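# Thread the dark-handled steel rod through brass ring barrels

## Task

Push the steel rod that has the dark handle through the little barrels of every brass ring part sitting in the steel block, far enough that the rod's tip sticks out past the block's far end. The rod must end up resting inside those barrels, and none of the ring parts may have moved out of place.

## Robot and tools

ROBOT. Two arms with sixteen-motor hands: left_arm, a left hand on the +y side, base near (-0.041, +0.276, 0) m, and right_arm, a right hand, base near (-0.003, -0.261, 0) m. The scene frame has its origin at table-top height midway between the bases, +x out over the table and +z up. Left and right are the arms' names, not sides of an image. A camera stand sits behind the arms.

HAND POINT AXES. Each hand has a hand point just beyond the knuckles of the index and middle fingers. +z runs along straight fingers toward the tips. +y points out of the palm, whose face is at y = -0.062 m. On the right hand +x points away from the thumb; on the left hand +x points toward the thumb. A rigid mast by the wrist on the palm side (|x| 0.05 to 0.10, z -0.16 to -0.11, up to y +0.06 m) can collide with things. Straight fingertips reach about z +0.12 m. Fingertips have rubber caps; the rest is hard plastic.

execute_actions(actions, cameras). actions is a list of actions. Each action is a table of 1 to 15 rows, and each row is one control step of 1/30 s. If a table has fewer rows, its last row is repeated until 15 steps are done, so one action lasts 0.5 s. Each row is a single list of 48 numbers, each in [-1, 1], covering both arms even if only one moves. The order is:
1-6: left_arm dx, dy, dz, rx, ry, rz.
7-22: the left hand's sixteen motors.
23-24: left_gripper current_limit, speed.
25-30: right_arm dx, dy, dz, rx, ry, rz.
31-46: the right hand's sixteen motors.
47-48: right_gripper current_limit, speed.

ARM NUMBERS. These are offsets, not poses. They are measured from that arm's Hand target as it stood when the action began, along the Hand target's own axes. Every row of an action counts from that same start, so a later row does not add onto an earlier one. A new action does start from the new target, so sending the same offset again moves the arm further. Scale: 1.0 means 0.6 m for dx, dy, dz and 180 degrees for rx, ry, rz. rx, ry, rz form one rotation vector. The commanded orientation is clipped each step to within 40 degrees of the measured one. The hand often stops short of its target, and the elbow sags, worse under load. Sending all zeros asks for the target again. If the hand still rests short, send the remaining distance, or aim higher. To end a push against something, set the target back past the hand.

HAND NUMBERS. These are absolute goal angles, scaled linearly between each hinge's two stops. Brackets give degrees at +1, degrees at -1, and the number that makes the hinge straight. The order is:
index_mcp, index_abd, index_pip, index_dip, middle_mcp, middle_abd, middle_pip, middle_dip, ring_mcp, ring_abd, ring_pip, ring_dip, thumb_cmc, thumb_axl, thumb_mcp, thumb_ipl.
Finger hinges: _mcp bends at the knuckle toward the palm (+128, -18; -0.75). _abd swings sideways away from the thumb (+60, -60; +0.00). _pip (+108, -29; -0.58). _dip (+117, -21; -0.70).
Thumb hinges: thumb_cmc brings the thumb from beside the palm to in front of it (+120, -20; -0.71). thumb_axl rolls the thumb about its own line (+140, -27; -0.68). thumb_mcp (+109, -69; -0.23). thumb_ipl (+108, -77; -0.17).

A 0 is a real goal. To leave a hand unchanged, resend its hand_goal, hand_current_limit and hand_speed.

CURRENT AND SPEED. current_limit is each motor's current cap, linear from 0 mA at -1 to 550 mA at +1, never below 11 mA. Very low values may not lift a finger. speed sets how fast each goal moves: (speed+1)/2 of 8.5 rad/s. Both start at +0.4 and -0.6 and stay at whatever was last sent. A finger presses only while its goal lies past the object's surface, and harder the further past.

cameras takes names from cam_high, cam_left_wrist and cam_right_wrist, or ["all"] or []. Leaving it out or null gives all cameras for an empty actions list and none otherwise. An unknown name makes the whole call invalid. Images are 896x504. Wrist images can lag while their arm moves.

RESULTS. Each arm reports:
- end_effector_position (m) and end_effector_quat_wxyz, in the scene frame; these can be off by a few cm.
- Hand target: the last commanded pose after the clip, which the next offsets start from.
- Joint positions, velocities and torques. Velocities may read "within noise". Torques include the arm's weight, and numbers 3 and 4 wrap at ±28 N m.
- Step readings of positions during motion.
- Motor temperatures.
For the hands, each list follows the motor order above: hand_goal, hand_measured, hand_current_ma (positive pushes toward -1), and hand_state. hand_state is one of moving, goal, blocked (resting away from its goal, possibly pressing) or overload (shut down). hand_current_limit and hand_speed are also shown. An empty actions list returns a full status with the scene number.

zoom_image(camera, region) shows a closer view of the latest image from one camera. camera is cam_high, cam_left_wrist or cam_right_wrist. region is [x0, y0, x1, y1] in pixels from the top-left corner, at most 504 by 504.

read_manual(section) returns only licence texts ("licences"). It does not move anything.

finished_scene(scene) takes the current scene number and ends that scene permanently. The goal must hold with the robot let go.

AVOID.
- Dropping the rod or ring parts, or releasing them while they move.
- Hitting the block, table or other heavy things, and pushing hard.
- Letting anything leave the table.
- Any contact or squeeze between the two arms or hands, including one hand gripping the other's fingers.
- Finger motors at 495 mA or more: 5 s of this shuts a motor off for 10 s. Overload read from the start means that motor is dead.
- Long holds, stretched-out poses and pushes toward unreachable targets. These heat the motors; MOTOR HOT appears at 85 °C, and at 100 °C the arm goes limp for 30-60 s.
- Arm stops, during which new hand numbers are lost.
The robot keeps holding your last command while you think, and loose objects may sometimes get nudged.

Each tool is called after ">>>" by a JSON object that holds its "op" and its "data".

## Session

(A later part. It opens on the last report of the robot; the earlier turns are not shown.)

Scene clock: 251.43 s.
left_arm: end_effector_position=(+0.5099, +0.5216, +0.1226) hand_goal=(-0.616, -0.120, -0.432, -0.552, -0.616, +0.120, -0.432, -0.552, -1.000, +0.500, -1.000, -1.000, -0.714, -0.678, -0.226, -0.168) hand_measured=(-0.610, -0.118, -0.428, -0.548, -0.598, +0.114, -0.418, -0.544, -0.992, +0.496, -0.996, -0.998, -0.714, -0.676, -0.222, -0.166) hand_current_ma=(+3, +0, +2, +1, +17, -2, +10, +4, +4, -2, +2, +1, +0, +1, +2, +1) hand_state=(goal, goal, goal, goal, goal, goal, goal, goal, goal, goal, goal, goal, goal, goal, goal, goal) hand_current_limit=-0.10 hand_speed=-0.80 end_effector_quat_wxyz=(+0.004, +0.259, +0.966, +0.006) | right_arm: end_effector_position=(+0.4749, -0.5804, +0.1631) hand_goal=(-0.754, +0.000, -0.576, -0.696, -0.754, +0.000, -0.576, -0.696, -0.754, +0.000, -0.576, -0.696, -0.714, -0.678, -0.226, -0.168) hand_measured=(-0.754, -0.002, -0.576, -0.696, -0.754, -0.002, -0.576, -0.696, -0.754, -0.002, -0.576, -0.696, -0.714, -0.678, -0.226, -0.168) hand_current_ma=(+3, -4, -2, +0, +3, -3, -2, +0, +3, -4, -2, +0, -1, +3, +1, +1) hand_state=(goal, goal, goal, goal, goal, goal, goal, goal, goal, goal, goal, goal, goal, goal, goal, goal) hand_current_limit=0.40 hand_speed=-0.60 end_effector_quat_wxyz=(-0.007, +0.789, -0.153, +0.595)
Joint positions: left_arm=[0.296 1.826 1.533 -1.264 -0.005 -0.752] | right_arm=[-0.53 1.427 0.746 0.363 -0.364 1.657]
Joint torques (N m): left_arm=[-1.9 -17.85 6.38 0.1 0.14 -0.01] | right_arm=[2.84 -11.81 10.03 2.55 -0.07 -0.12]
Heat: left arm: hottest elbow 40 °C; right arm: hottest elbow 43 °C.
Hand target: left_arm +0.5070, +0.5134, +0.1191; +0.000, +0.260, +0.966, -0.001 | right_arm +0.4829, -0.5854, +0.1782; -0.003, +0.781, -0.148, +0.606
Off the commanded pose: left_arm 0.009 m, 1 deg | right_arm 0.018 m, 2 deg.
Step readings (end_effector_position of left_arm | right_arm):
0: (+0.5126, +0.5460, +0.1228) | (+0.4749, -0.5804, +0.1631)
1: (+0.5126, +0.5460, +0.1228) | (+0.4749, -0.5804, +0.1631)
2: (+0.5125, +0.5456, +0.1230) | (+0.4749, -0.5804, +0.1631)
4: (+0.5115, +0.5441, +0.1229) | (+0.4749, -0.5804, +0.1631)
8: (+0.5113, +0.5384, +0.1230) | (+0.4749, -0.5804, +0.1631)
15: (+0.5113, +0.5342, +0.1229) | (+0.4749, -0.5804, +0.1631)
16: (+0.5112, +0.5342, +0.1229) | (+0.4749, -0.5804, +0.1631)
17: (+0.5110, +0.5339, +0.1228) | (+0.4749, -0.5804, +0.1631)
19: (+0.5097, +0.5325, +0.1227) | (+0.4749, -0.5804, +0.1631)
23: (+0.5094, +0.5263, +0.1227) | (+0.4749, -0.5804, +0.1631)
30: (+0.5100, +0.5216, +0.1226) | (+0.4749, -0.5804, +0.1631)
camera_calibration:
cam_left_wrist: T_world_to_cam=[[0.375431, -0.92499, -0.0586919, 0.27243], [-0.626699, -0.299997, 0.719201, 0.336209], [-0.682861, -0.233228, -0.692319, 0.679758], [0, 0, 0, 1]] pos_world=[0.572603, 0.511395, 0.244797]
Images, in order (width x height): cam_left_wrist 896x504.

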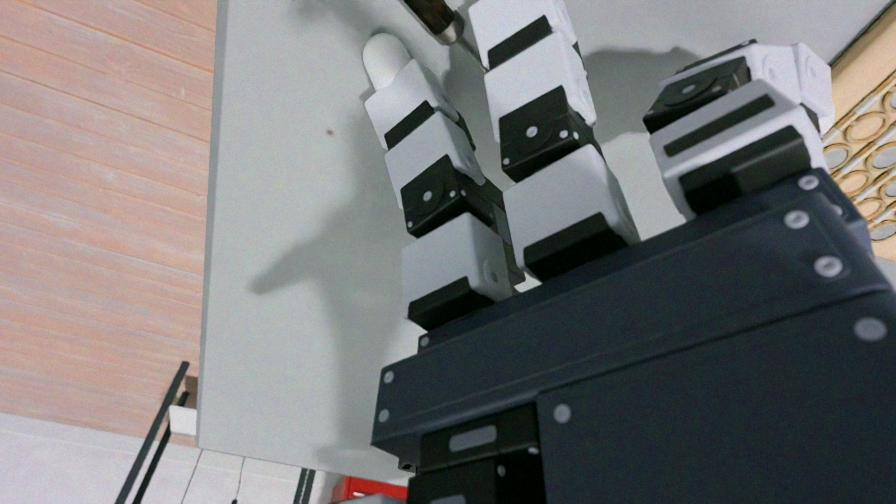

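>>> {"op": "execute_actions", "data": {"actions": [[[0,0,-0.006,0,0,0,-0.616,0.14,-0.431,-0.551,-0.616,-0.14,-0.431,-0.551,-1,0.5,-1,-1,-0.714,-0.678,-0.226,-0.168,0.0,-0.8,0,0,0,0,0,0,-0.754,0,-0.576,-0.696,-0.754,0,-0.576,-0.696,-0.754,0,-0.576,-0.696,-0.714,-0.678,-0.226,-0.168,0.4,-0.6]],[[0,0,0,0,0,0,-0.616,0.24,-0.431,-0.551,-0.616,-0.2,-0.431,-0.551,-1,0.5,-1,-1,-0.714,-0.678,-0.226,-0.168,0.4,-0.8,0,0,0,0,0,0,-0.754,0,-0.576,-0.696,-0.754,0,-0.576,-0.696,-0.754,0,-0.576,-0.696,-0.714,-0.678,-0.226,-0.168,0.4,-0.6]],[[0,0,-0.05,0,0,0,-0.616,0.24,-0.431,-0.551,-0.616,-0.2,-0.431,-0.551,-1,0.5,-1,-1,-0.714,-0.678,-0.226,-0.168,0.4,-0.8,0,0,0,0,0,0,-0.754,0,-0.576,-0.696,-0.754,0,-0.576,-0.696,-0.754,0,-0.576,-0.696,-0.714,-0.678,-0.226,-0.168,0.4,-0.6]],[[0,0,-0.06,0,0,0,-0.616,0.24,-0.431,-0.551,-0.616,-0.2,-0.431,-0.551,-1,0.5,-1,-1,-0.714,-0.678,-0.226,-0.168,0.4,-0.8,0,0,0,0,0,0,-0.754,0,-0.576,-0.696,-0.754,0,-0.576,-0.696,-0.754,0,-0.576,-0.696,-0.714,-0.678,-0.226,-0.168,0.4,-0.6]]], "cameras": ["cam_left_wrist","cam_high"]}}

>>> {"op": "zoom_image", "data": {"camera": "cam_high", "region": [540, 220, 700, 370]}}

>>> {"op": "zoom_image", "data": {"camera": "cam_left_wrist", "region": [380, 0, 760, 260]}}

Scene clock: 254.80 s.
left_arm: end_effector_position=(+0.4950, +0.5152, +0.1739) hand_goal=(-0.616, +0.240, -0.432, -0.552, -0.616, -0.200, -0.432, -0.552, -1.000, +0.500, -1.000, -1.000, -0.714, -0.678, -0.226, -0.168) hand_measured=(-0.618, +0.090, -0.432, -0.550, -0.610, -0.080, -0.424, -0.544, -0.992, +0.496, -0.996, -0.998, -0.714, -0.676, -0.222, -0.166) hand_current_ma=(-1, -373, +0, +1, +3, +261, +5, +4, +4, -2, +2, +1, +0, +1, +2, +1) hand_state=(goal, blocked, goal, goal, goal, blocked, goal, goal, goal, goal, goal, goal, goal, goal, goal, goal) hand_current_limit=0.40 hand_speed=-0.80 end_effector_quat_wxyz=(-0.013, +0.260, +0.965, -0.007) | right_arm: end_effector_position=(+0.4749, -0.5804, +0.1631) hand_goal=(-0.754, +0.000, -0.576, -0.696, -0.754, +0.000, -0.576, -0.696, -0.754, +0.000, -0.576, -0.696, -0.714, -0.678, -0.226, -0.168) hand_measured=(-0.754, -0.002, -0.576, -0.696, -0.754, -0.002, -0.576, -0.696, -0.754, -0.002, -0.576, -0.696, -0.714, -0.678, -0.226, -0.168) hand_current_ma=(+3, -4, -2, +0, +3, -3, -2, +0, +3, -4, -2, +0, -1, +3, +1, +1) hand_state=(goal, goal, goal, goal, goal, goal, goal, goal, goal, goal, goal, goal, goal, goal, goal, goal) hand_current_limit=0.40 hand_speed=-0.60 end_effector_quat_wxyz=(-0.007, +0.789, -0.153, +0.595)
Joint positions: left_arm=[0.294 1.78 1.611 -1.431 -0.001 -0.753] | right_arm=[-0.53 1.427 0.746 0.363 -0.364 1.657]
Joint torques (N m): left_arm=[-2.2 -17.03 10.18 -0.16 -0.05 -0.05] | right_arm=[2.26 -12.04 9.78 2.67 -0.12 -0.1]
Heat: left arm: hottest elbow 40 °C; right arm: hottest elbow 43 °C.
Hand target: left_arm +0.5071, +0.5134, +0.1888; +0.000, +0.260, +0.966, +0.000 | right_arm +0.4829, -0.5854, +0.1782; -0.003, +0.781, -0.148, +0.606
Off the commanded pose: left_arm 0.019 m, 2 deg | right_arm 0.018 m, 2 deg.
Step readings (end_effector_position of left_arm | right_arm):
0: (+0.5099, +0.5216, +0.1226) | (+0.4749, -0.5804, +0.1631)
1: (+0.5099, +0.5216, +0.1226) | (+0.4749, -0.5804, +0.1631)
2: (+0.5100, +0.5214, +0.1228) | (+0.4749, -0.5804, +0.1631)
4: (+0.5098, +0.5212, +0.1231) | (+0.4749, -0.5804, +0.1631)
8: (+0.5093, +0.5202, +0.1236) | (+0.4749, -0.5804, +0.1631)
15: (+0.5091, +0.5200, +0.1235) | (+0.4749, -0.5804, +0.1631)
16: (+0.5091, +0.5200, +0.1235) | (+0.4749, -0.5804, +0.1631)
17: (+0.5091, +0.5200, +0.1235) | (+0.4749, -0.5804, +0.1631)
19: (+0.5091, +0.5200, +0.1235) | (+0.4749, -0.5804, +0.1631)
23: (+0.5090, +0.5200, +0.1235) | (+0.4749, -0.5804, +0.1631)
30: (+0.5090, +0.5200, +0.1235) | (+0.4749, -0.5804, +0.1631)
31: (+0.5089, +0.5200, +0.1234) | (+0.4749, -0.5804, +0.1631)
32: (+0.5072, +0.5195, +0.1233) | (+0.4749, -0.5804, +0.1631)
34: (+0.5028, +0.5177, +0.1232) | (+0.4749, -0.5804, +0.1631)
38: (+0.4947, +0.5152, +0.1253) | (+0.4749, -0.5804, +0.1631)
45: (+0.4922, +0.5144, +0.1296) | (+0.4749, -0.5804, +0.1631)
46: (+0.4922, +0.5144, +0.1302) | (+0.4749, -0.5804, +0.1631)
47: (+0.4915, +0.5142, +0.1315) | (+0.4749, -0.5804, +0.1631)
49: (+0.4898, +0.5136, +0.1367) | (+0.4749, -0.5804, +0.1631)
53: (+0.4922, +0.5144, +0.1551) | (+0.4749, -0.5804, +0.1631)
60: (+0.4958, +0.5155, +0.1741) | (+0.4749, -0.5804, +0.1631)
camera_calibration:
cam_left_wrist: T_world_to_cam=[[0.371743, -0.9265, -0.0583571, 0.277616], [-0.598052, -0.28709, 0.748274, 0.262164], [-0.710029, -0.243265, -0.660818, 0.716781], [0, 0, 0, 1]] pos_world=[0.562522, 0.506844, 0.293693]
Images, in order (width x height): cam_high 896x504, cam_left_wrist 896x504.

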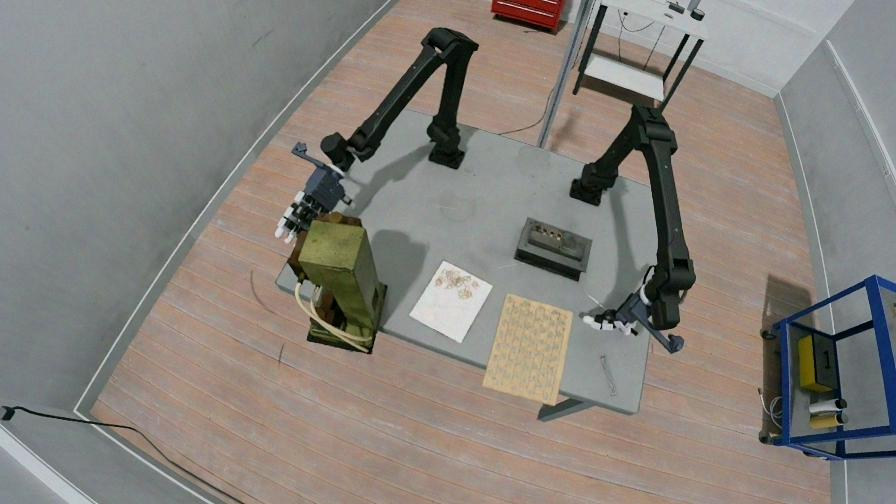

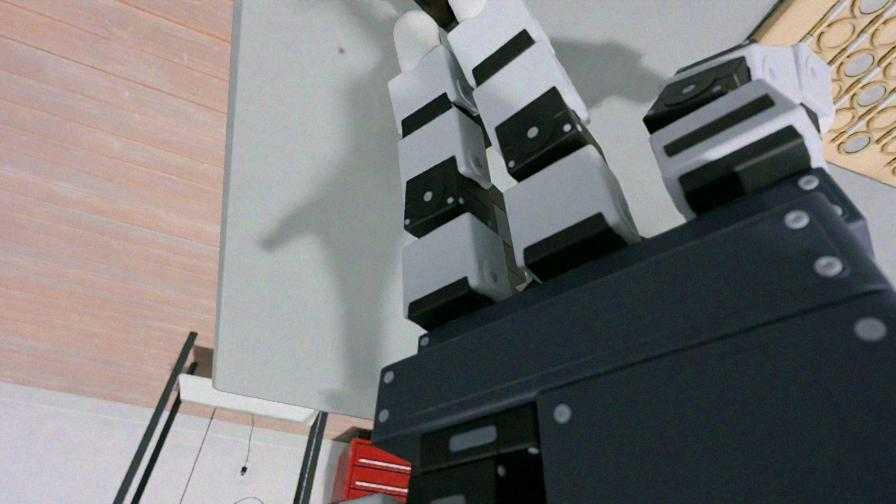

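Scaled by 3.150 from the camera's 896x504 image, which has a finer 1280x720 frame.

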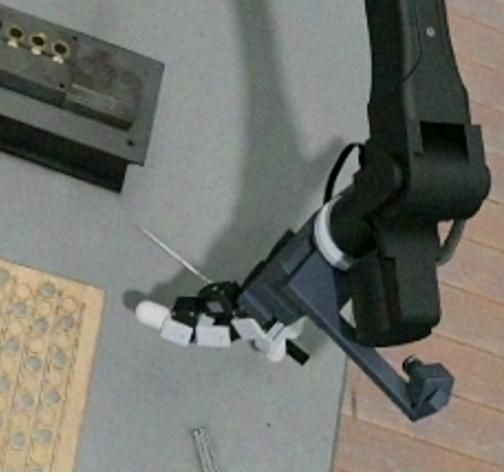

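Scaled by 1.326 from the camera's 896x504 image, which has a finer 1280x720 frame.

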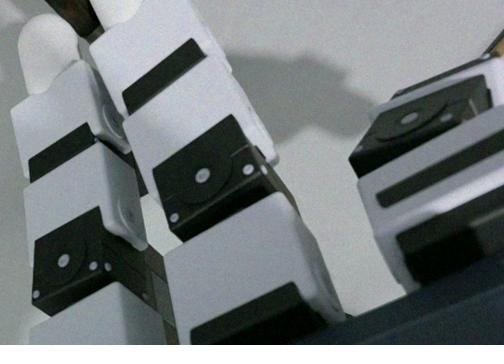

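>>> {"op": "execute_actions", "data": {"actions": [[[0,0,-0.095,0,0,0,-0.616,0.24,-0.431,-0.551,-0.616,-0.2,-0.431,-0.551,-1,0.5,-1,-1,-0.714,-0.678,-0.226,-0.168,0.4,-0.8,0,0,0,0,0,0,-0.754,0,-0.576,-0.696,-0.754,0,-0.576,-0.696,-0.754,0,-0.576,-0.696,-0.714,-0.678,-0.226,-0.168,0.4,-0.6]],[[0.0894,-0.0942,0,0,0,-0.0474,-0.616,0.24,-0.431,-0.551,-0.616,-0.2,-0.431,-0.551,-1,0.5,-1,-1,-0.714,-0.678,-0.226,-0.168,0.4,-0.8,0,0,0,0,0,0,-0.754,0,-0.576,-0.696,-0.754,0,-0.576,-0.696,-0.754,0,-0.576,-0.696,-0.714,-0.678,-0.226,-0.168,0.4,-0.6]],[[0.1023,-0.0799,0,0,0,-0.0474,-0.616,0.24,-0.431,-0.551,-0.616,-0.2,-0.431,-0.551,-1,0.5,-1,-1,-0.714,-0.678,-0.226,-0.168,0.4,-0.8,0,0,0,0,0,0,-0.754,0,-0.576,-0.696,-0.754,0,-0.576,-0.696,-0.754,0,-0.576,-0.696,-0.714,-0.678,-0.226,-0.168,0.4,-0.6]],[[0.113,-0.0639,0,0,0,-0.0474,-0.616,0.24,-0.431,-0.551,-0.616,-0.2,-0.431,-0.551,-1,0.5,-1,-1,-0.714,-0.678,-0.226,-0.168,0.4,-0.8,0,0,0,0,0,0,-0.754,0,-0.576,-0.696,-0.754,0,-0.576,-0.696,-0.754,0,-0.576,-0.696,-0.714,-0.678,-0.226,-0.168,0.4,-0.6]]], "cameras": ["cam_left_wrist","cam_high"]}}

>>> {"op": "zoom_image", "data": {"camera": "cam_high", "region": [500, 190, 680, 310]}}

>>> {"op": "zoom_image", "data": {"camera": "cam_left_wrist", "region": [500, 0, 760, 260]}}

Scene clock: 260.13 s.
left_arm: end_effector_position=(+0.2838, +0.4506, +0.2470) hand_goal=(-0.616, +0.240, -0.432, -0.552, -0.616, -0.200, -0.432, -0.552, -1.000, +0.500, -1.000, -1.000, -0.714, -0.678, -0.226, -0.168) hand_measured=(-0.620, +0.090, -0.432, -0.550, -0.612, -0.080, -0.424, -0.546, -0.994, +0.498, -0.996, -0.998, -0.714, -0.676, -0.222, -0.166) hand_current_ma=(-1, -369, +0, +0, +1, +261, +4, +3, +4, -1, +2, +1, +0, +1, +2, +1) hand_state=(goal, blocked, goal, goal, goal, blocked, goal, goal, goal, goal, goal, goal, goal, goal, goal, goal) hand_current_limit=0.40 hand_speed=-0.80 end_effector_quat_wxyz=(+0.003, +0.041, +0.999, -0.001) | right_arm: end_effector_position=(+0.4749, -0.5804, +0.1631) hand_goal=(-0.754, +0.000, -0.576, -0.696, -0.754, +0.000, -0.576, -0.696, -0.754, +0.000, -0.576, -0.696, -0.714, -0.678, -0.226, -0.168) hand_measured=(-0.754, -0.002, -0.576, -0.696, -0.754, -0.002, -0.576, -0.696, -0.754, -0.002, -0.576, -0.696, -0.714, -0.678, -0.226, -0.168) hand_current_ma=(+3, -4, -2, +0, +3, -3, -2, +0, +3, -4, -2, +0, -1, +3, +1, +1) hand_state=(goal, goal, goal, goal, goal, goal, goal, goal, goal, goal, goal, goal, goal, goal, goal, goal) hand_current_limit=0.40 hand_speed=-0.60 end_effector_quat_wxyz=(-0.007, +0.789, -0.153, +0.595)
Joint positions: left_arm=[0.256 1.256 1.212 -1.522 0.003 -1.235] | right_arm=[-0.53 1.427 0.746 0.363 -0.364 1.657]
Joint torques (N m): left_arm=[-1.61 -8.82 7.36 0.24 -0.25 -0.14] | right_arm=[2.61 -11.4 9.85 2.88 -0.1 -0.15]
Heat: left arm: hottest elbow 40 °C; right arm: hottest elbow 43 °C.
Hand target: left_arm +0.2828, +0.4475, +0.2457; +0.000, +0.039, +0.999, -0.001 | right_arm +0.4829, -0.5854, +0.1782; -0.003, +0.781, -0.148, +0.606
Off the commanded pose: left_arm 0.003 m, 0 deg | right_arm 0.018 m, 2 deg.
Step readings (end_effector_position of left_arm | right_arm):
0: (+0.4950, +0.5152, +0.1739) | (+0.4749, -0.5804, +0.1631)
1: (+0.4948, +0.5152, +0.1743) | (+0.4749, -0.5804, +0.1631)
2: (+0.4935, +0.5148, +0.1762) | (+0.4749, -0.5804, +0.1631)
4: (+0.4906, +0.5139, +0.1844) | (+0.4749, -0.5804, +0.1631)
8: (+0.4948, +0.5152, +0.2115) | (+0.4749, -0.5804, +0.1631)
15: (+0.4974, +0.5159, +0.2331) | (+0.4749, -0.5804, +0.1631)
16: (+0.4969, +0.5158, +0.2330) | (+0.4749, -0.5804, +0.1631)
17: (+0.4941, +0.5153, +0.2324) | (+0.4749, -0.5804, +0.1631)
19: (+0.4802, +0.5113, +0.2290) | (+0.4749, -0.5804, +0.1631)
23: (+0.4449, +0.5001, +0.2302) | (+0.4749, -0.5804, +0.1631)
30: (+0.4329, +0.4949, +0.2516) | (+0.4749, -0.5804, +0.1631)
31: (+0.4318, +0.4946, +0.2514) | (+0.4749, -0.5804, +0.1631)
32: (+0.4280, +0.4938, +0.2492) | (+0.4749, -0.5804, +0.1631)
34: (+0.4092, +0.4891, +0.2406) | (+0.4749, -0.5804, +0.1631)
38: (+0.3711, +0.4781, +0.2327) | (+0.4749, -0.5804, +0.1631)
45: (+0.3585, +0.4730, +0.2485) | (+0.4749, -0.5804, +0.1631)
46: (+0.3574, +0.4727, +0.2486) | (+0.4749, -0.5804, +0.1631)
47: (+0.3536, +0.4717, +0.2471) | (+0.4749, -0.5804, +0.1631)
49: (+0.3356, +0.4670, +0.2402) | (+0.4749, -0.5804, +0.1631)
53: (+0.2986, +0.4567, +0.2354) | (+0.4749, -0.5804, +0.1631)
60: (+0.2864, +0.4514, +0.2489) | (+0.4749, -0.5804, +0.1631)
camera_calibration:
cam_left_wrist: T_world_to_cam=[[0.735475, -0.67573, -0.0496641, 0.0821759], [-0.437024, -0.529122, 0.727351, 0.131178], [-0.517771, -0.513244, -0.684466, 0.672248], [0, 0, 0, 1]] pos_world=[0.34496, 0.469965, 0.3688]
Images, in order (width x height): cam_high 896x504, cam_left_wrist 896x504.

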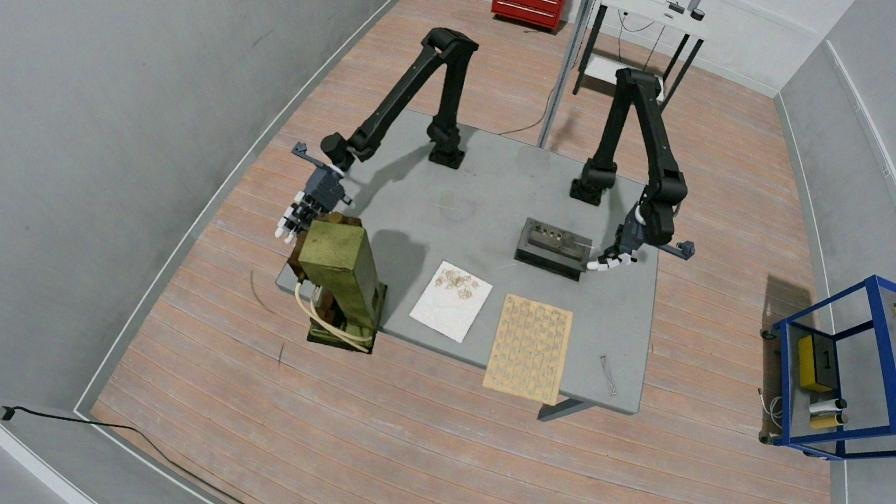

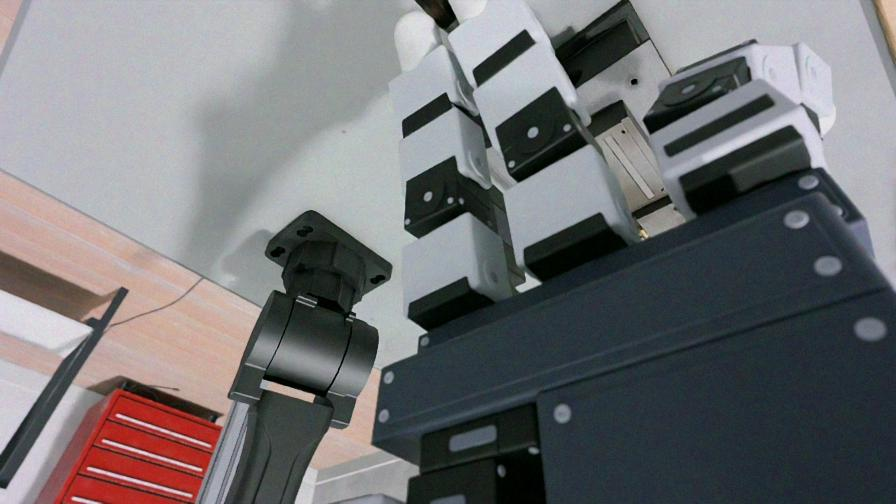

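Scaled by 2.800 from the camera's 896x504 image, which has a finer 1280x720 frame.

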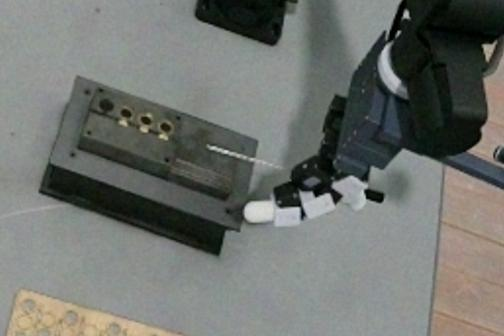

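Scaled by 1.938 from the camera's 896x504 image, which has a finer 1280x720 frame.

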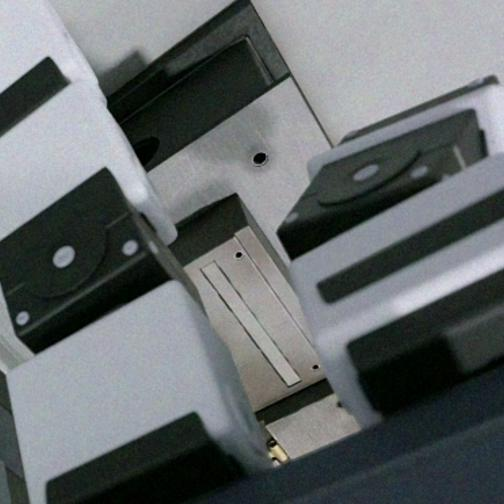

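>>> {"op": "execute_actions", "data": {"actions": [[[0,0,0,0,0,0,-0.52,0.24,-0.575,-0.551,-0.52,-0.2,-0.575,-0.551,-1,0.5,-1,-1,-0.714,-0.678,-0.226,-0.168,0.4,-0.93,0,0,0,0,0,0,-0.754,0,-0.576,-0.696,-0.754,0,-0.576,-0.696,-0.754,0,-0.576,-0.696,-0.714,-0.678,-0.226,-0.168,0.4,-0.6]],[[0,0,0,0,0,0,-0.42,0.24,-0.723,-0.551,-0.42,-0.2,-0.723,-0.551,-1,0.5,-1,-1,-0.714,-0.678,-0.226,-0.168,0.4,-0.93,0,0,0,0,0,0,-0.754,0,-0.576,-0.696,-0.754,0,-0.576,-0.696,-0.754,0,-0.576,-0.696,-0.714,-0.678,-0.226,-0.168,0.4,-0.6]],[[0,0,0,0,0,0,-0.42,0.24,-0.723,-0.551,-0.42,-0.2,-0.723,-0.551,-1,0.5,-1,-1,-0.714,-0.678,-0.226,-0.168,0.4,-0.93,0,0,0,0,0,0,-0.754,0,-0.576,-0.696,-0.754,0,-0.576,-0.696,-0.754,0,-0.576,-0.696,-0.714,-0.678,-0.226,-0.168,0.4,-0.6]]], "cameras": ["cam_left_wrist","cam_high"]}}

>>> {"op": "zoom_image", "data": {"camera": "cam_high", "region": [500, 190, 680, 310]}}

>>> {"op": "zoom_image", "data": {"camera": "cam_left_wrist", "region": [500, 0, 760, 260]}}

Scene clock: 263.27 s.
left_arm: end_effector_position=(+0.2837, +0.4507, +0.2470) hand_goal=(-0.420, +0.240, -0.724, -0.552, -0.420, -0.200, -0.724, -0.552, -1.000, +0.500, -1.000, -1.000, -0.714, -0.678, -0.226, -0.168) hand_measured=(-0.434, +0.090, -0.724, -0.550, -0.422, -0.080, -0.718, -0.546, -0.994, +0.498, -0.996, -0.998, -0.714, -0.676, -0.222, -0.166) hand_current_ma=(-12, -369, +0, +0, -1, +261, +2, +2, +4, -1, +2, +1, +0, +1, +2, +1) hand_state=(goal, blocked, goal, goal, goal, blocked, goal, goal, goal, goal, goal, goal, goal, goal, goal, goal) hand_current_limit=0.40 hand_speed=-0.93 end_effector_quat_wxyz=(+0.003, +0.040, +0.999, -0.001) | right_arm: end_effector_position=(+0.4749, -0.5804, +0.1631) hand_goal=(-0.754, +0.000, -0.576, -0.696, -0.754, +0.000, -0.576, -0.696, -0.754, +0.000, -0.576, -0.696, -0.714, -0.678, -0.226, -0.168) hand_measured=(-0.754, -0.002, -0.576, -0.696, -0.754, -0.002, -0.576, -0.696, -0.754, -0.002, -0.576, -0.696, -0.714, -0.678, -0.226, -0.168) hand_current_ma=(+3, -4, -2, +0, +3, -3, -2, +0, +3, -4, -2, +0, -1, +3, +1, +1) hand_state=(goal, goal, goal, goal, goal, goal, goal, goal, goal, goal, goal, goal, goal, goal, goal, goal) hand_current_limit=0.40 hand_speed=-0.60 end_effector_quat_wxyz=(-0.007, +0.789, -0.153, +0.595)
Joint positions: left_arm=[0.256 1.256 1.212 -1.522 0.003 -1.236] | right_arm=[-0.53 1.427 0.746 0.363 -0.364 1.657]
Joint torques (N m): left_arm=[-1.61 -8.82 7.13 0.05 -0.22 -0.05] | right_arm=[2.61 -11.99 10.07 3.1 -0.09 -0.1]
Heat: left arm: hottest elbow 40 °C; right arm: hottest elbow 43 °C.
Hand target: left_arm +0.2828, +0.4475, +0.2457; +0.000, +0.039, +0.999, -0.001 | right_arm +0.4829, -0.5854, +0.1782; -0.003, +0.781, -0.148, +0.606
Off the commanded pose: left_arm 0.004 m, 0 deg | right_arm 0.018 m, 2 deg.
Step readings (end_effector_position of left_arm | right_arm):
0: (+0.2838, +0.4506, +0.2470) | (+0.4749, -0.5804, +0.1631)
1: (+0.2838, +0.4506, +0.2470) | (+0.4749, -0.5804, +0.1631)
2: (+0.2838, +0.4506, +0.2470) | (+0.4749, -0.5804, +0.1631)
4: (+0.2837, +0.4506, +0.2470) | (+0.4749, -0.5804, +0.1631)
8: (+0.2837, +0.4506, +0.2470) | (+0.4749, -0.5804, +0.1631)
15: (+0.2837, +0.4507, +0.2470) | (+0.4749, -0.5804, +0.1631)
16: (+0.2837, +0.4507, +0.2470) | (+0.4749, -0.5804, +0.1631)
17: (+0.2837, +0.4507, +0.2470) | (+0.4749, -0.5804, +0.1631)
19: (+0.2837, +0.4507, +0.2470) | (+0.4749, -0.5804, +0.1631)
23: (+0.2837, +0.4507, +0.2470) | (+0.4749, -0.5804, +0.1631)
30: (+0.2837, +0.4507, +0.2470) | (+0.4749, -0.5804, +0.1631)
31: (+0.2837, +0.4507, +0.2470) | (+0.4749, -0.5804, +0.1631)
32: (+0.2837, +0.4507, +0.2470) | (+0.4749, -0.5804, +0.1631)
34: (+0.2837, +0.4507, +0.2470) | (+0.4749, -0.5804, +0.1631)
38: (+0.2837, +0.4507, +0.2470) | (+0.4749, -0.5804, +0.1631)
45: (+0.2837, +0.4507, +0.2470) | (+0.4749, -0.5804, +0.1631)
camera_calibration:
cam_left_wrist: T_world_to_cam=[[0.736308, -0.6748, -0.0499514, 0.0817031], [-0.4363, -0.5299, 0.727219, 0.131279], [-0.517197, -0.513663, -0.684585, 0.672359], [0, 0, 0, 1]] pos_world=[0.344861, 0.470064, 0.3689]
Images, in order (width x height): cam_high 896x504, cam_left_wrist 896x504.

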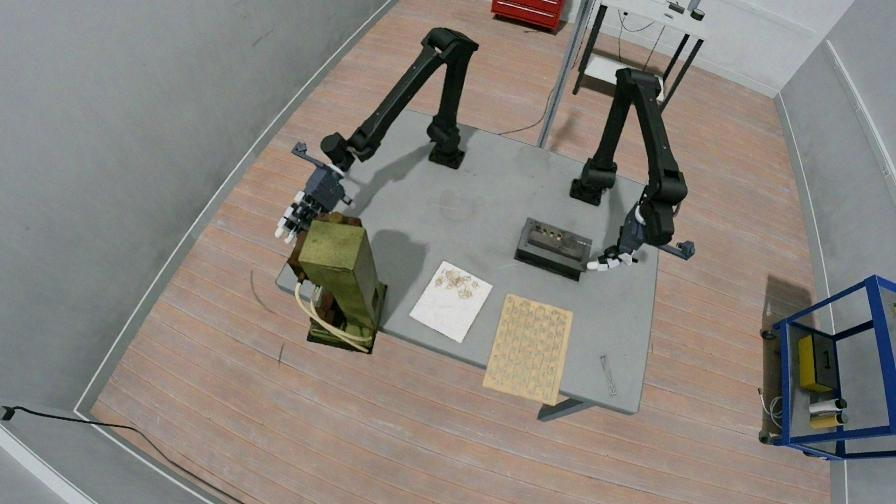

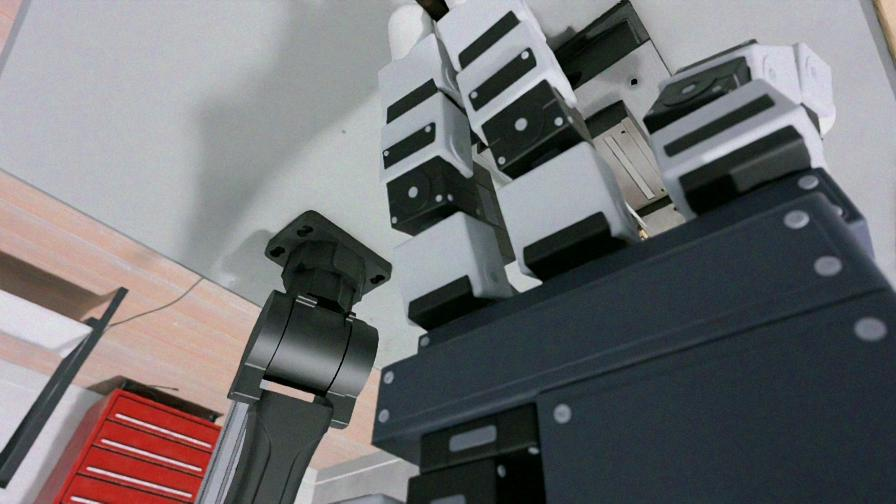

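Scaled by 2.800 from the camera's 896x504 image, which has a finer 1280x720 frame.

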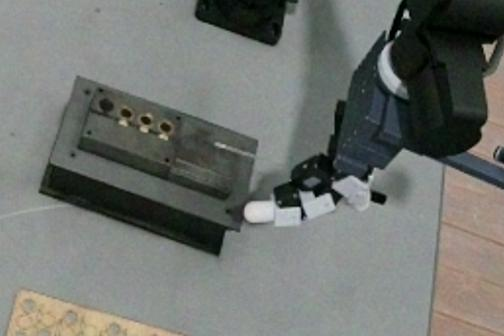

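Scaled by 1.938 from the camera's 896x504 image, which has a finer 1280x720 frame.

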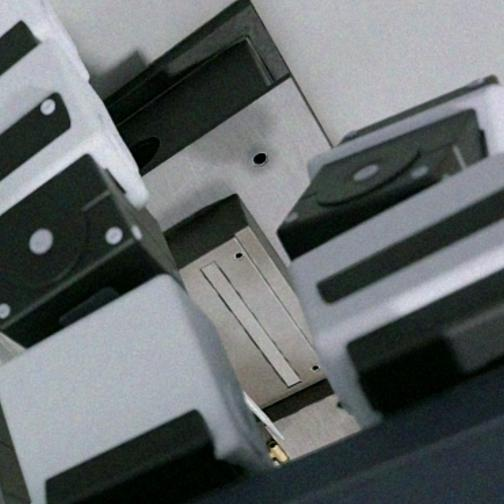

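>>> {"op": "execute_actions", "data": {"actions": [[[0,0,0,0,0,0,-0.42,0.24,-0.723,-0.478,-0.42,-0.2,-0.723,-0.478,-1,0.5,-1,-1,-0.714,-0.678,-0.226,-0.168,0.4,-0.93,0,0,0,0,0,0,-0.754,0,-0.576,-0.696,-0.754,0,-0.576,-0.696,-0.754,0,-0.576,-0.696,-0.714,-0.678,-0.226,-0.168,0.4,-0.6]],[[0,0,0,0,0,0,-0.42,0.24,-0.723,-0.478,-0.42,-0.2,-0.723,-0.478,-1,0.5,-1,-1,-0.714,-0.678,-0.226,-0.168,0.4,-0.93,0,0,0,0,0,0,-0.754,0,-0.576,-0.696,-0.754,0,-0.576,-0.696,-0.754,0,-0.576,-0.696,-0.714,-0.678,-0.226,-0.168,0.4,-0.6]]], "cameras": ["cam_left_wrist","cam_high"]}}

>>> {"op": "zoom_image", "data": {"camera": "cam_left_wrist", "region": [600, 140, 700, 250]}}

>>> {"op": "zoom_image", "data": {"camera": "cam_high", "region": [520, 210, 640, 280]}}

Scene clock: 265.77 s.
left_arm: end_effector_position=(+0.2837, +0.4507, +0.2470) hand_goal=(-0.420, +0.240, -0.724, -0.478, -0.420, -0.200, -0.724, -0.478, -1.000, +0.500, -1.000, -1.000, -0.714, -0.678, -0.226, -0.168) hand_measured=(-0.434, +0.090, -0.724, -0.482, -0.422, -0.080, -0.718, -0.480, -0.994, +0.498, -0.996, -0.998, -0.714, -0.676, -0.222, -0.166) hand_current_ma=(-12, -369, +0, -2, +0, +261, +2, +0, +4, -1, +2, +1, +0, +1, +2, +1) hand_state=(goal, blocked, goal, goal, goal, blocked, goal, goal, goal, goal, goal, goal, goal, goal, goal, goal) hand_current_limit=0.40 hand_speed=-0.93 end_effector_quat_wxyz=(+0.003, +0.040, +0.999, -0.001) | right_arm: end_effector_position=(+0.4749, -0.5804, +0.1631) hand_goal=(-0.754, +0.000, -0.576, -0.696, -0.754, +0.000, -0.576, -0.696, -0.754, +0.000, -0.576, -0.696, -0.714, -0.678, -0.226, -0.168) hand_measured=(-0.754, -0.002, -0.576, -0.696, -0.754, -0.002, -0.576, -0.696, -0.754, -0.002, -0.576, -0.696, -0.714, -0.678, -0.226, -0.168) hand_current_ma=(+3, -4, -2, +0, +3, -3, -2, +0, +3, -4, -2, +0, -1, +3, +1, +1) hand_state=(goal, goal, goal, goal, goal, goal, goal, goal, goal, goal, goal, goal, goal, goal, goal, goal) hand_current_limit=0.40 hand_speed=-0.60 end_effector_quat_wxyz=(-0.007, +0.789, -0.153, +0.595)
Joint positions: left_arm=[0.256 1.256 1.212 -1.522 0.003 -1.236] | right_arm=[-0.53 1.427 0.746 0.363 -0.364 1.657]
Joint torques (N m): left_arm=[-2.02 -8.7 7.3 0.08 -0.19 -0.05] | right_arm=[1.32 -11.75 9.92 2.76 -0.09 -0.08]
Heat: left arm: hottest elbow 39 °C; right arm: hottest elbow 43 °C.
Hand target: left_arm +0.2828, +0.4475, +0.2457; +0.000, +0.039, +0.999, -0.001 | right_arm +0.4829, -0.5854, +0.1782; -0.003, +0.781, -0.148, +0.606
Off the commanded pose: left_arm 0.004 m, 0 deg | right_arm 0.018 m, 2 deg.
Step readings (end_effector_position of left_arm | right_arm):
0: (+0.2837, +0.4507, +0.2470) | (+0.4749, -0.5804, +0.1631)
1: (+0.2837, +0.4507, +0.2470) | (+0.4749, -0.5804, +0.1631)
2: (+0.2837, +0.4507, +0.2470) | (+0.4749, -0.5804, +0.1631)
4: (+0.2837, +0.4507, +0.2470) | (+0.4749, -0.5804, +0.1631)
8: (+0.2837, +0.4507, +0.2470) | (+0.4749, -0.5804, +0.1631)
15: (+0.2837, +0.4507, +0.2470) | (+0.4749, -0.5804, +0.1631)
16: (+0.2837, +0.4507, +0.2470) | (+0.4749, -0.5804, +0.1631)
17: (+0.2837, +0.4507, +0.2470) | (+0.4749, -0.5804, +0.1631)
19: (+0.2837, +0.4507, +0.2470) | (+0.4749, -0.5804, +0.1631)
23: (+0.2837, +0.4507, +0.2470) | (+0.4749, -0.5804, +0.1631)
30: (+0.2837, +0.4507, +0.2470) | (+0.4749, -0.5804, +0.1631)
camera_calibration:
cam_left_wrist: T_world_to_cam=[[0.736308, -0.6748, -0.0499514, 0.0817031], [-0.4363, -0.5299, 0.727219, 0.131279], [-0.517197, -0.513663, -0.684585, 0.672359], [0, 0, 0, 1]] pos_world=[0.344861, 0.470064, 0.3689]
Images, in order (width x height): cam_high 896x504, cam_left_wrist 896x504.

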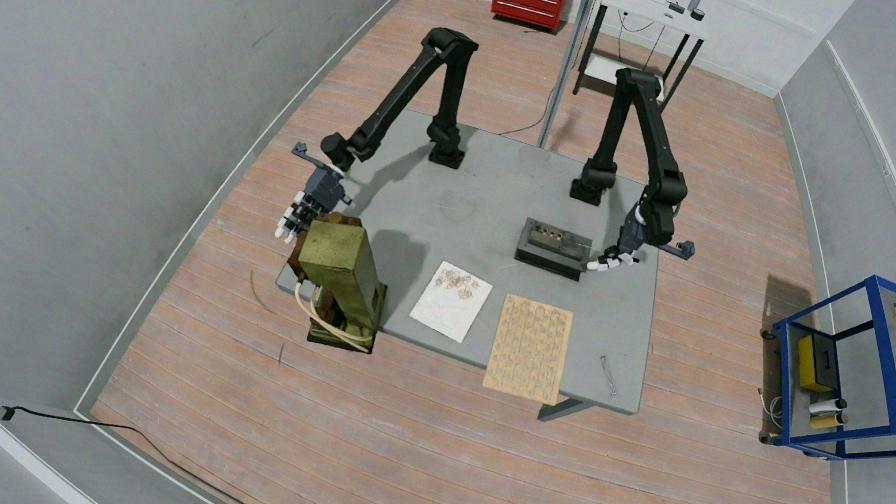

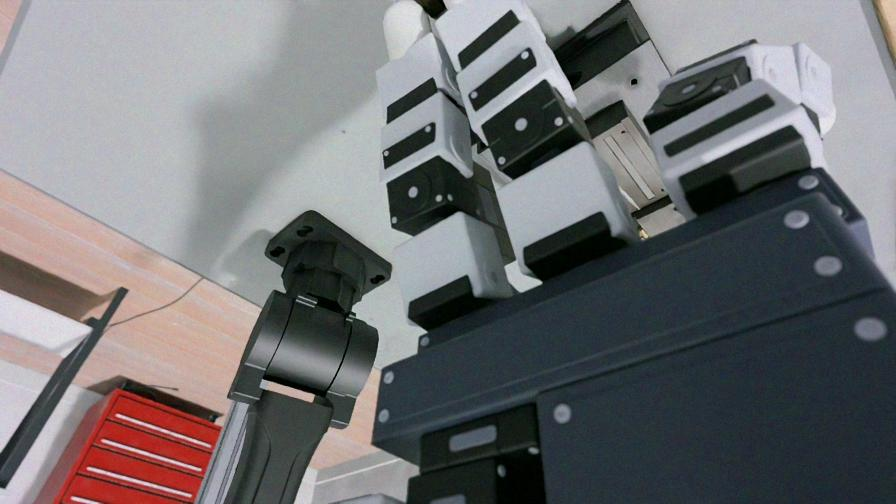

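Scaled by 4.582 from the camera's 896x504 image, which has a finer 1280x720 frame.

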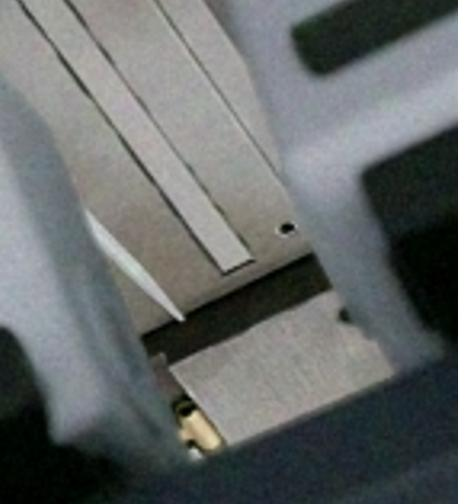

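Scaled by 4.200 from the camera's 896x504 image, which has a finer 1280x720 frame.

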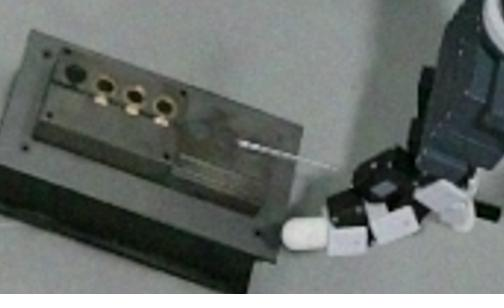

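>>> {"op": "execute_actions", "data": {"actions": [[[0.0168,-0.033,0.025,0,0,0.0083,-0.42,0.24,-0.723,-0.478,-0.42,-0.2,-0.723,-0.478,-1,0.5,-1,-1,-0.714,-0.678,-0.226,-0.168,0.4,-0.93,0,0,0,0,0,0,-0.754,0,-0.576,-0.696,-0.754,0,-0.576,-0.696,-0.754,0,-0.576,-0.696,-0.714,-0.678,-0.226,-0.168,0.4,-0.6]]], "cameras": ["cam_left_wrist"]}}

>>> {"op": "zoom_image", "data": {"camera": "cam_left_wrist", "region": [600, 140, 700, 250]}}

Scene clock: 269.10 s.
left_arm: end_effector_position=(+0.2710, +0.4308, +0.2289) hand_goal=(-0.420, +0.240, -0.724, -0.478, -0.420, -0.200, -0.724, -0.478, -1.000, +0.500, -1.000, -1.000, -0.714, -0.678, -0.226, -0.168) hand_measured=(-0.432, +0.090, -0.724, -0.482, -0.420, -0.080, -0.720, -0.480, -0.994, +0.498, -0.996, -0.998, -0.714, -0.676, -0.222, -0.166) hand_current_ma=(-10, -369, +0, -2, +0, +261, +2, +0, +4, -1, +2, +1, +0, +1, +2, +1) hand_state=(goal, blocked, goal, goal, goal, blocked, goal, goal, goal, goal, goal, goal, goal, goal, goal, goal) hand_current_limit=0.40 hand_speed=-0.93 end_effector_quat_wxyz=(-0.007, +0.055, +0.998, -0.003) | right_arm: end_effector_position=(+0.4749, -0.5804, +0.1631) hand_goal=(-0.754, +0.000, -0.576, -0.696, -0.754, +0.000, -0.576, -0.696, -0.754, +0.000, -0.576, -0.696, -0.714, -0.678, -0.226, -0.168) hand_measured=(-0.754, -0.002, -0.576, -0.696, -0.754, -0.002, -0.576, -0.696, -0.754, -0.002, -0.576, -0.696, -0.714, -0.678, -0.226, -0.168) hand_current_ma=(+3, -4, -2, +0, +3, -3, -2, +0, +3, -4, -2, +0, -1, +3, +1, +1) hand_state=(goal, goal, goal, goal, goal, goal, goal, goal, goal, goal, goal, goal, goal, goal, goal, goal) hand_current_limit=0.40 hand_speed=-0.60 end_effector_quat_wxyz=(-0.007, +0.789, -0.153, +0.595)
Joint positions: left_arm=[0.208 1.221 1.135 -1.499 0.002 -1.255] | right_arm=[-0.53 1.427 0.746 0.363 -0.364 1.657]
Joint torques (N m): left_arm=[-1.67 -8.88 7.2 0.43 -0.16 -0.02] | right_arm=[2.2 -11.69 9.89 2.71 -0.1 -0.1]
Heat: left arm: hottest elbow 39 °C; right arm: hottest elbow 43 °C.
Hand target: left_arm +0.2713, +0.4285, +0.2308; +0.000, +0.052, +0.999, -0.001 | right_arm +0.4829, -0.5854, +0.1782; -0.003, +0.781, -0.148, +0.606
Off the commanded pose: left_arm 0.003 m, 1 deg | right_arm 0.018 m, 2 deg.
Step readings (end_effector_position of left_arm | right_arm):
0: (+0.2837, +0.4507, +0.2470) | (+0.4749, -0.5804, +0.1631)
1: (+0.2836, +0.4505, +0.2468) | (+0.4749, -0.5804, +0.1631)
2: (+0.2828, +0.4498, +0.2455) | (+0.4749, -0.5804, +0.1631)
4: (+0.2794, +0.4453, +0.2398) | (+0.4749, -0.5804, +0.1631)
8: (+0.2713, +0.4337, +0.2290) | (+0.4749, -0.5804, +0.1631)
15: (+0.2711, +0.4308, +0.2287) | (+0.4749, -0.5804, +0.1631)
camera_calibration:
cam_left_wrist: T_world_to_cam=[[0.715595, -0.695811, -0.0613974, 0.0939806], [-0.437228, -0.514734, 0.737483, 0.119725], [-0.544752, -0.500895, -0.672569, 0.64234], [0, 0, 0, 1]] pos_world=[0.335011, 0.448764, 0.349493]
Images, in order (width x height): cam_left_wrist 896x504.

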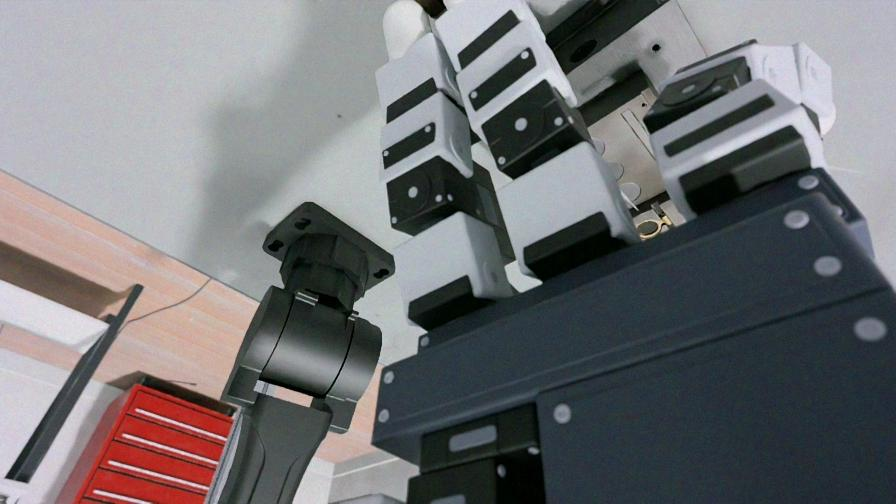

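Scaled by 4.582 from the camera's 896x504 image, which has a finer 1280x720 frame.

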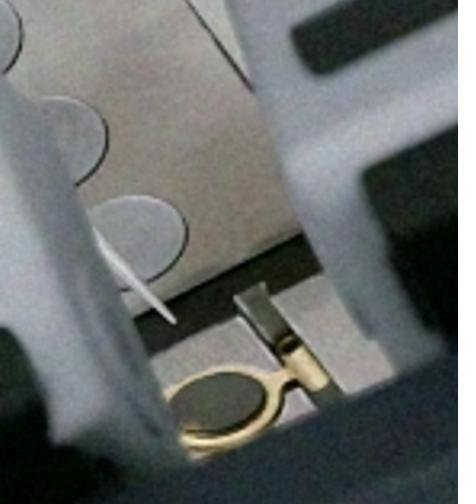

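>>> {"op": "zoom_image", "data": {"camera": "cam_left_wrist", "region": [610, 170, 690, 245]}}

Scaled by 6.300 from the camera's 896x504 image, which has a finer 1280x720 frame.

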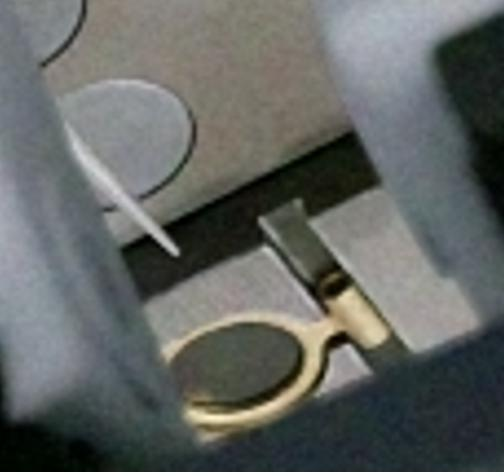

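>>> {"op": "execute_actions", "data": {"actions": [[[-0.0213,-0.005,0.016,0,0,0.0111,-0.42,0.24,-0.723,-0.478,-0.42,-0.2,-0.723,-0.478,-1,0.5,-1,-1,-0.714,-0.678,-0.226,-0.168,0.4,-0.93,0,0,0,0,0,0,-0.754,0,-0.576,-0.696,-0.754,0,-0.576,-0.696,-0.754,0,-0.576,-0.696,-0.714,-0.678,-0.226,-0.168,0.4,-0.6]]], "cameras": ["cam_left_wrist"]}}

>>> {"op": "zoom_image", "data": {"camera": "cam_left_wrist", "region": [610, 170, 690, 245]}}

Scene clock: 275.77 s.
left_arm: end_effector_position=(+0.2800, +0.4260, +0.2274) hand_goal=(-0.420, +0.240, -0.724, -0.478, -0.420, -0.200, -0.724, -0.478, -1.000, +0.500, -1.000, -1.000, -0.714, -0.678, -0.226, -0.168) hand_measured=(-0.432, +0.090, -0.724, -0.482, -0.420, -0.080, -0.720, -0.480, -0.994, +0.498, -0.996, -0.998, -0.714, -0.676, -0.222, -0.166) hand_current_ma=(-10, -369, +0, -2, +0, +261, +2, +0, +4, -1, +2, +1, +0, +1, +2, +1) hand_state=(goal, blocked, goal, goal, goal, blocked, goal, goal, goal, goal, goal, goal, goal, goal, goal, goal) hand_current_limit=0.40 hand_speed=-0.93 end_effector_quat_wxyz=(+0.005, +0.064, +0.998, +0.000) | right_arm: end_effector_position=(+0.4749, -0.5804, +0.1631) hand_goal=(-0.754, +0.000, -0.576, -0.696, -0.754, +0.000, -0.576, -0.696, -0.754, +0.000, -0.576, -0.696, -0.714, -0.678, -0.226, -0.168) hand_measured=(-0.754, -0.002, -0.576, -0.696, -0.754, -0.002, -0.576, -0.696, -0.754, -0.002, -0.576, -0.696, -0.714, -0.678, -0.226, -0.168) hand_current_ma=(+3, -4, -2, +0, +3, -3, -2, +0, +3, -4, -2, +0, -1, +3, +1, +1) hand_state=(goal, goal, goal, goal, goal, goal, goal, goal, goal, goal, goal, goal, goal, goal, goal, goal) hand_current_limit=0.40 hand_speed=-0.60 end_effector_quat_wxyz=(-0.007, +0.789, -0.153, +0.595)
Joint positions: left_arm=[0.189 1.221 1.131 -1.47 0.002 -1.255] | right_arm=[-0.53 1.427 0.746 0.363 -0.364 1.657]
Joint torques (N m): left_arm=[-1.49 -6.59 7.06 0.61 -0.17 0.14] | right_arm=[2.67 -11.52 10 2.99 -0.09 -0.08]
Heat: left arm: hottest elbow 39 °C; right arm: hottest elbow 43 °C.
Hand target: left_arm +0.2837, +0.4242, +0.2212; +0.000, +0.070, +0.998, +0.000 | right_arm +0.4829, -0.5854, +0.1782; -0.003, +0.781, -0.148, +0.606
Off the commanded pose: left_arm 0.007 m, 1 deg | right_arm 0.018 m, 2 deg.
Step readings (end_effector_position of left_arm | right_arm):
0: (+0.2710, +0.4308, +0.2289) | (+0.4749, -0.5804, +0.1631)
1: (+0.2711, +0.4307, +0.2289) | (+0.4749, -0.5804, +0.1631)
2: (+0.2719, +0.4303, +0.2289) | (+0.4749, -0.5804, +0.1631)
4: (+0.2746, +0.4296, +0.2287) | (+0.4749, -0.5804, +0.1631)
8: (+0.2786, +0.4268, +0.2279) | (+0.4749, -0.5804, +0.1631)
15: (+0.2799, +0.4260, +0.2275) | (+0.4749, -0.5804, +0.1631)
camera_calibration:
cam_left_wrist: T_world_to_cam=[[0.703808, -0.708772, -0.0479275, 0.0898996], [-0.464481, -0.510176, 0.723863, 0.131147], [-0.537505, -0.487199, -0.688277, 0.639605], [0, 0, 0, 1]] pos_world=[0.341434, 0.442241, 0.349601]
Images, in order (width x height): cam_left_wrist 896x504.

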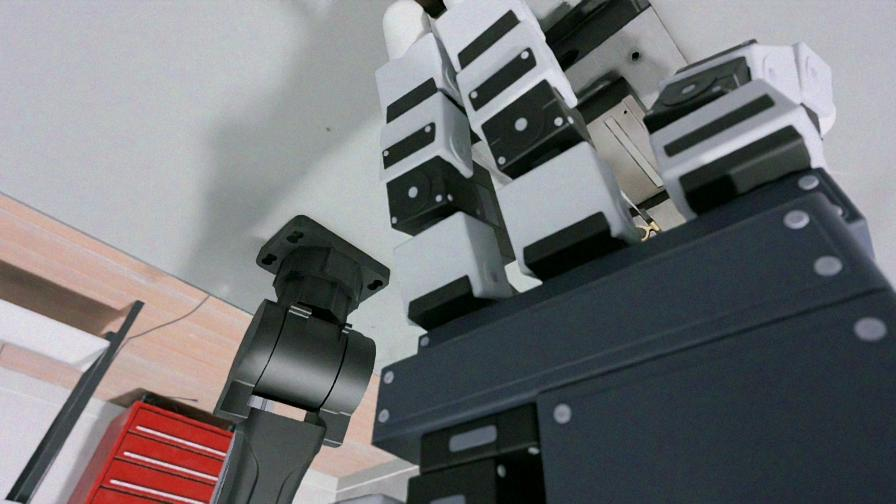

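Scaled by 6.300 from the camera's 896x504 image, which has a finer 1280x720 frame.

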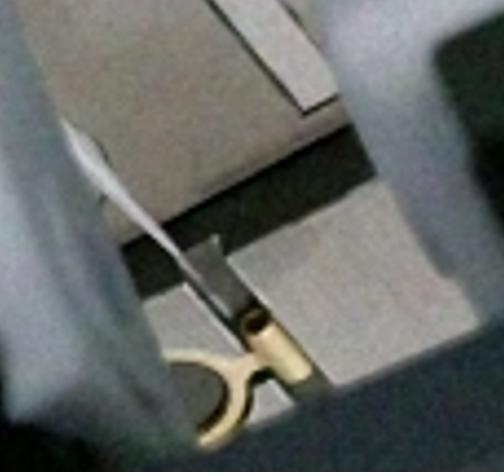

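>>> {"op": "execute_actions", "data": {"actions": [[[0.002,-0.0167,0.0197,0,0,0.0083,-0.42,0.24,-0.723,-0.478,-0.42,-0.2,-0.723,-0.478,-1,0.5,-1,-1,-0.714,-0.678,-0.226,-0.168,0.4,-0.93,0,0,0,0,0,0,-0.754,0,-0.576,-0.696,-0.754,0,-0.576,-0.696,-0.754,0,-0.576,-0.696,-0.714,-0.678,-0.226,-0.168,0.4,-0.6]],[[0,0,0,0,0,0,-0.42,0.24,-0.723,-0.478,-0.42,-0.2,-0.723,-0.478,-1,0.5,-1,-1,-0.714,-0.678,-0.226,-0.168,0.4,-0.93,0,0,0,0,0,0,-0.754,0,-0.576,-0.696,-0.754,0,-0.576,-0.696,-0.754,0,-0.576,-0.696,-0.714,-0.678,-0.226,-0.168,0.4,-0.6]]], "cameras": ["cam_left_wrist"]}}

>>> {"op": "zoom_image", "data": {"camera": "cam_left_wrist", "region": [610, 170, 690, 245]}}

Scene clock: 279.10 s.
left_arm: end_effector_position=(+0.2784, +0.4163, +0.2105) hand_goal=(-0.420, +0.240, -0.724, -0.478, -0.420, -0.200, -0.724, -0.478, -1.000, +0.500, -1.000, -1.000, -0.714, -0.678, -0.226, -0.168) hand_measured=(-0.432, +0.090, -0.724, -0.482, -0.420, -0.080, -0.720, -0.480, -0.994, +0.498, -0.996, -0.998, -0.714, -0.676, -0.222, -0.166) hand_current_ma=(-10, -369, +0, -2, +0, +261, +2, +0, +4, -1, +2, +1, +0, +1, +2, +1) hand_state=(goal, blocked, goal, goal, goal, blocked, goal, goal, goal, goal, goal, goal, goal, goal, goal, goal) hand_current_limit=0.40 hand_speed=-0.93 end_effector_quat_wxyz=(-0.002, +0.077, +0.997, -0.001) | right_arm: end_effector_position=(+0.4749, -0.5804, +0.1631) hand_goal=(-0.754, +0.000, -0.576, -0.696, -0.754, +0.000, -0.576, -0.696, -0.754, +0.000, -0.576, -0.696, -0.714, -0.678, -0.226, -0.168) hand_measured=(-0.754, -0.002, -0.576, -0.696, -0.754, -0.002, -0.576, -0.696, -0.754, -0.002, -0.576, -0.696, -0.714, -0.678, -0.226, -0.168) hand_current_ma=(+3, -4, -2, +0, +3, -3, -2, +0, +3, -4, -2, +0, -1, +3, +1, +1) hand_state=(goal, goal, goal, goal, goal, goal, goal, goal, goal, goal, goal, goal, goal, goal, goal, goal) hand_current_limit=0.40 hand_speed=-0.60 end_effector_quat_wxyz=(-0.007, +0.789, -0.153, +0.595)
Joint positions: left_arm=[0.162 1.221 1.087 -1.441 0.002 -1.255] | right_arm=[-0.53 1.427 0.746 0.363 -0.364 1.657]
Joint torques (N m): left_arm=[-1.96 -7.77 7.19 0.51 -0.17 0.11] | right_arm=[2.08 -10.99 9.73 2.88 -0.11 -0.15]
Heat: left arm: hottest elbow 39 °C; right arm: hottest elbow 43 °C.
Hand target: left_arm +0.2811, +0.4144, +0.2094; +0.000, +0.083, +0.997, +0.000 | right_arm +0.4829, -0.5854, +0.1782; -0.003, +0.781, -0.148, +0.606
Off the commanded pose: left_arm 0.004 m, 1 deg | right_arm 0.018 m, 2 deg.
Step readings (end_effector_position of left_arm | right_arm):
0: (+0.2800, +0.4260, +0.2274) | (+0.4749, -0.5804, +0.1631)
1: (+0.2801, +0.4259, +0.2272) | (+0.4749, -0.5804, +0.1631)
2: (+0.2802, +0.4256, +0.2262) | (+0.4749, -0.5804, +0.1631)
4: (+0.2803, +0.4237, +0.2217) | (+0.4749, -0.5804, +0.1631)
8: (+0.2775, +0.4178, +0.2121) | (+0.4749, -0.5804, +0.1631)
15: (+0.2783, +0.4163, +0.2105) | (+0.4749, -0.5804, +0.1631)
16: (+0.2784, +0.4163, +0.2105) | (+0.4749, -0.5804, +0.1631)
17: (+0.2784, +0.4163, +0.2105) | (+0.4749, -0.5804, +0.1631)
19: (+0.2784, +0.4163, +0.2105) | (+0.4749, -0.5804, +0.1631)
23: (+0.2784, +0.4163, +0.2105) | (+0.4749, -0.5804, +0.1631)
30: (+0.2784, +0.4163, +0.2105) | (+0.4749, -0.5804, +0.1631)
camera_calibration:
cam_left_wrist: T_world_to_cam=[[0.68356, -0.727713, -0.0563813, 0.0987618], [-0.467222, -0.495601, 0.732177, 0.130639], [-0.560758, -0.474145, -0.678777, 0.621381], [0, 0, 0, 1]] pos_world=[0.341972, 0.43124, 0.331697]
Images, in order (width x height): cam_left_wrist 896x504.

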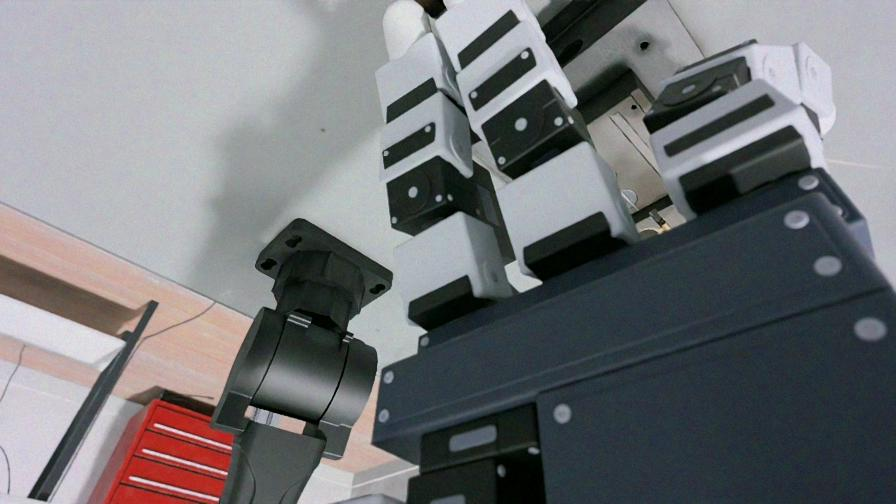

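Scaled by 6.300 from the camera's 896x504 image, which has a finer 1280x720 frame.

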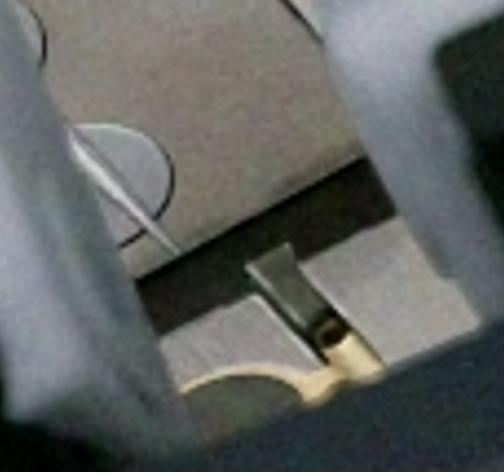

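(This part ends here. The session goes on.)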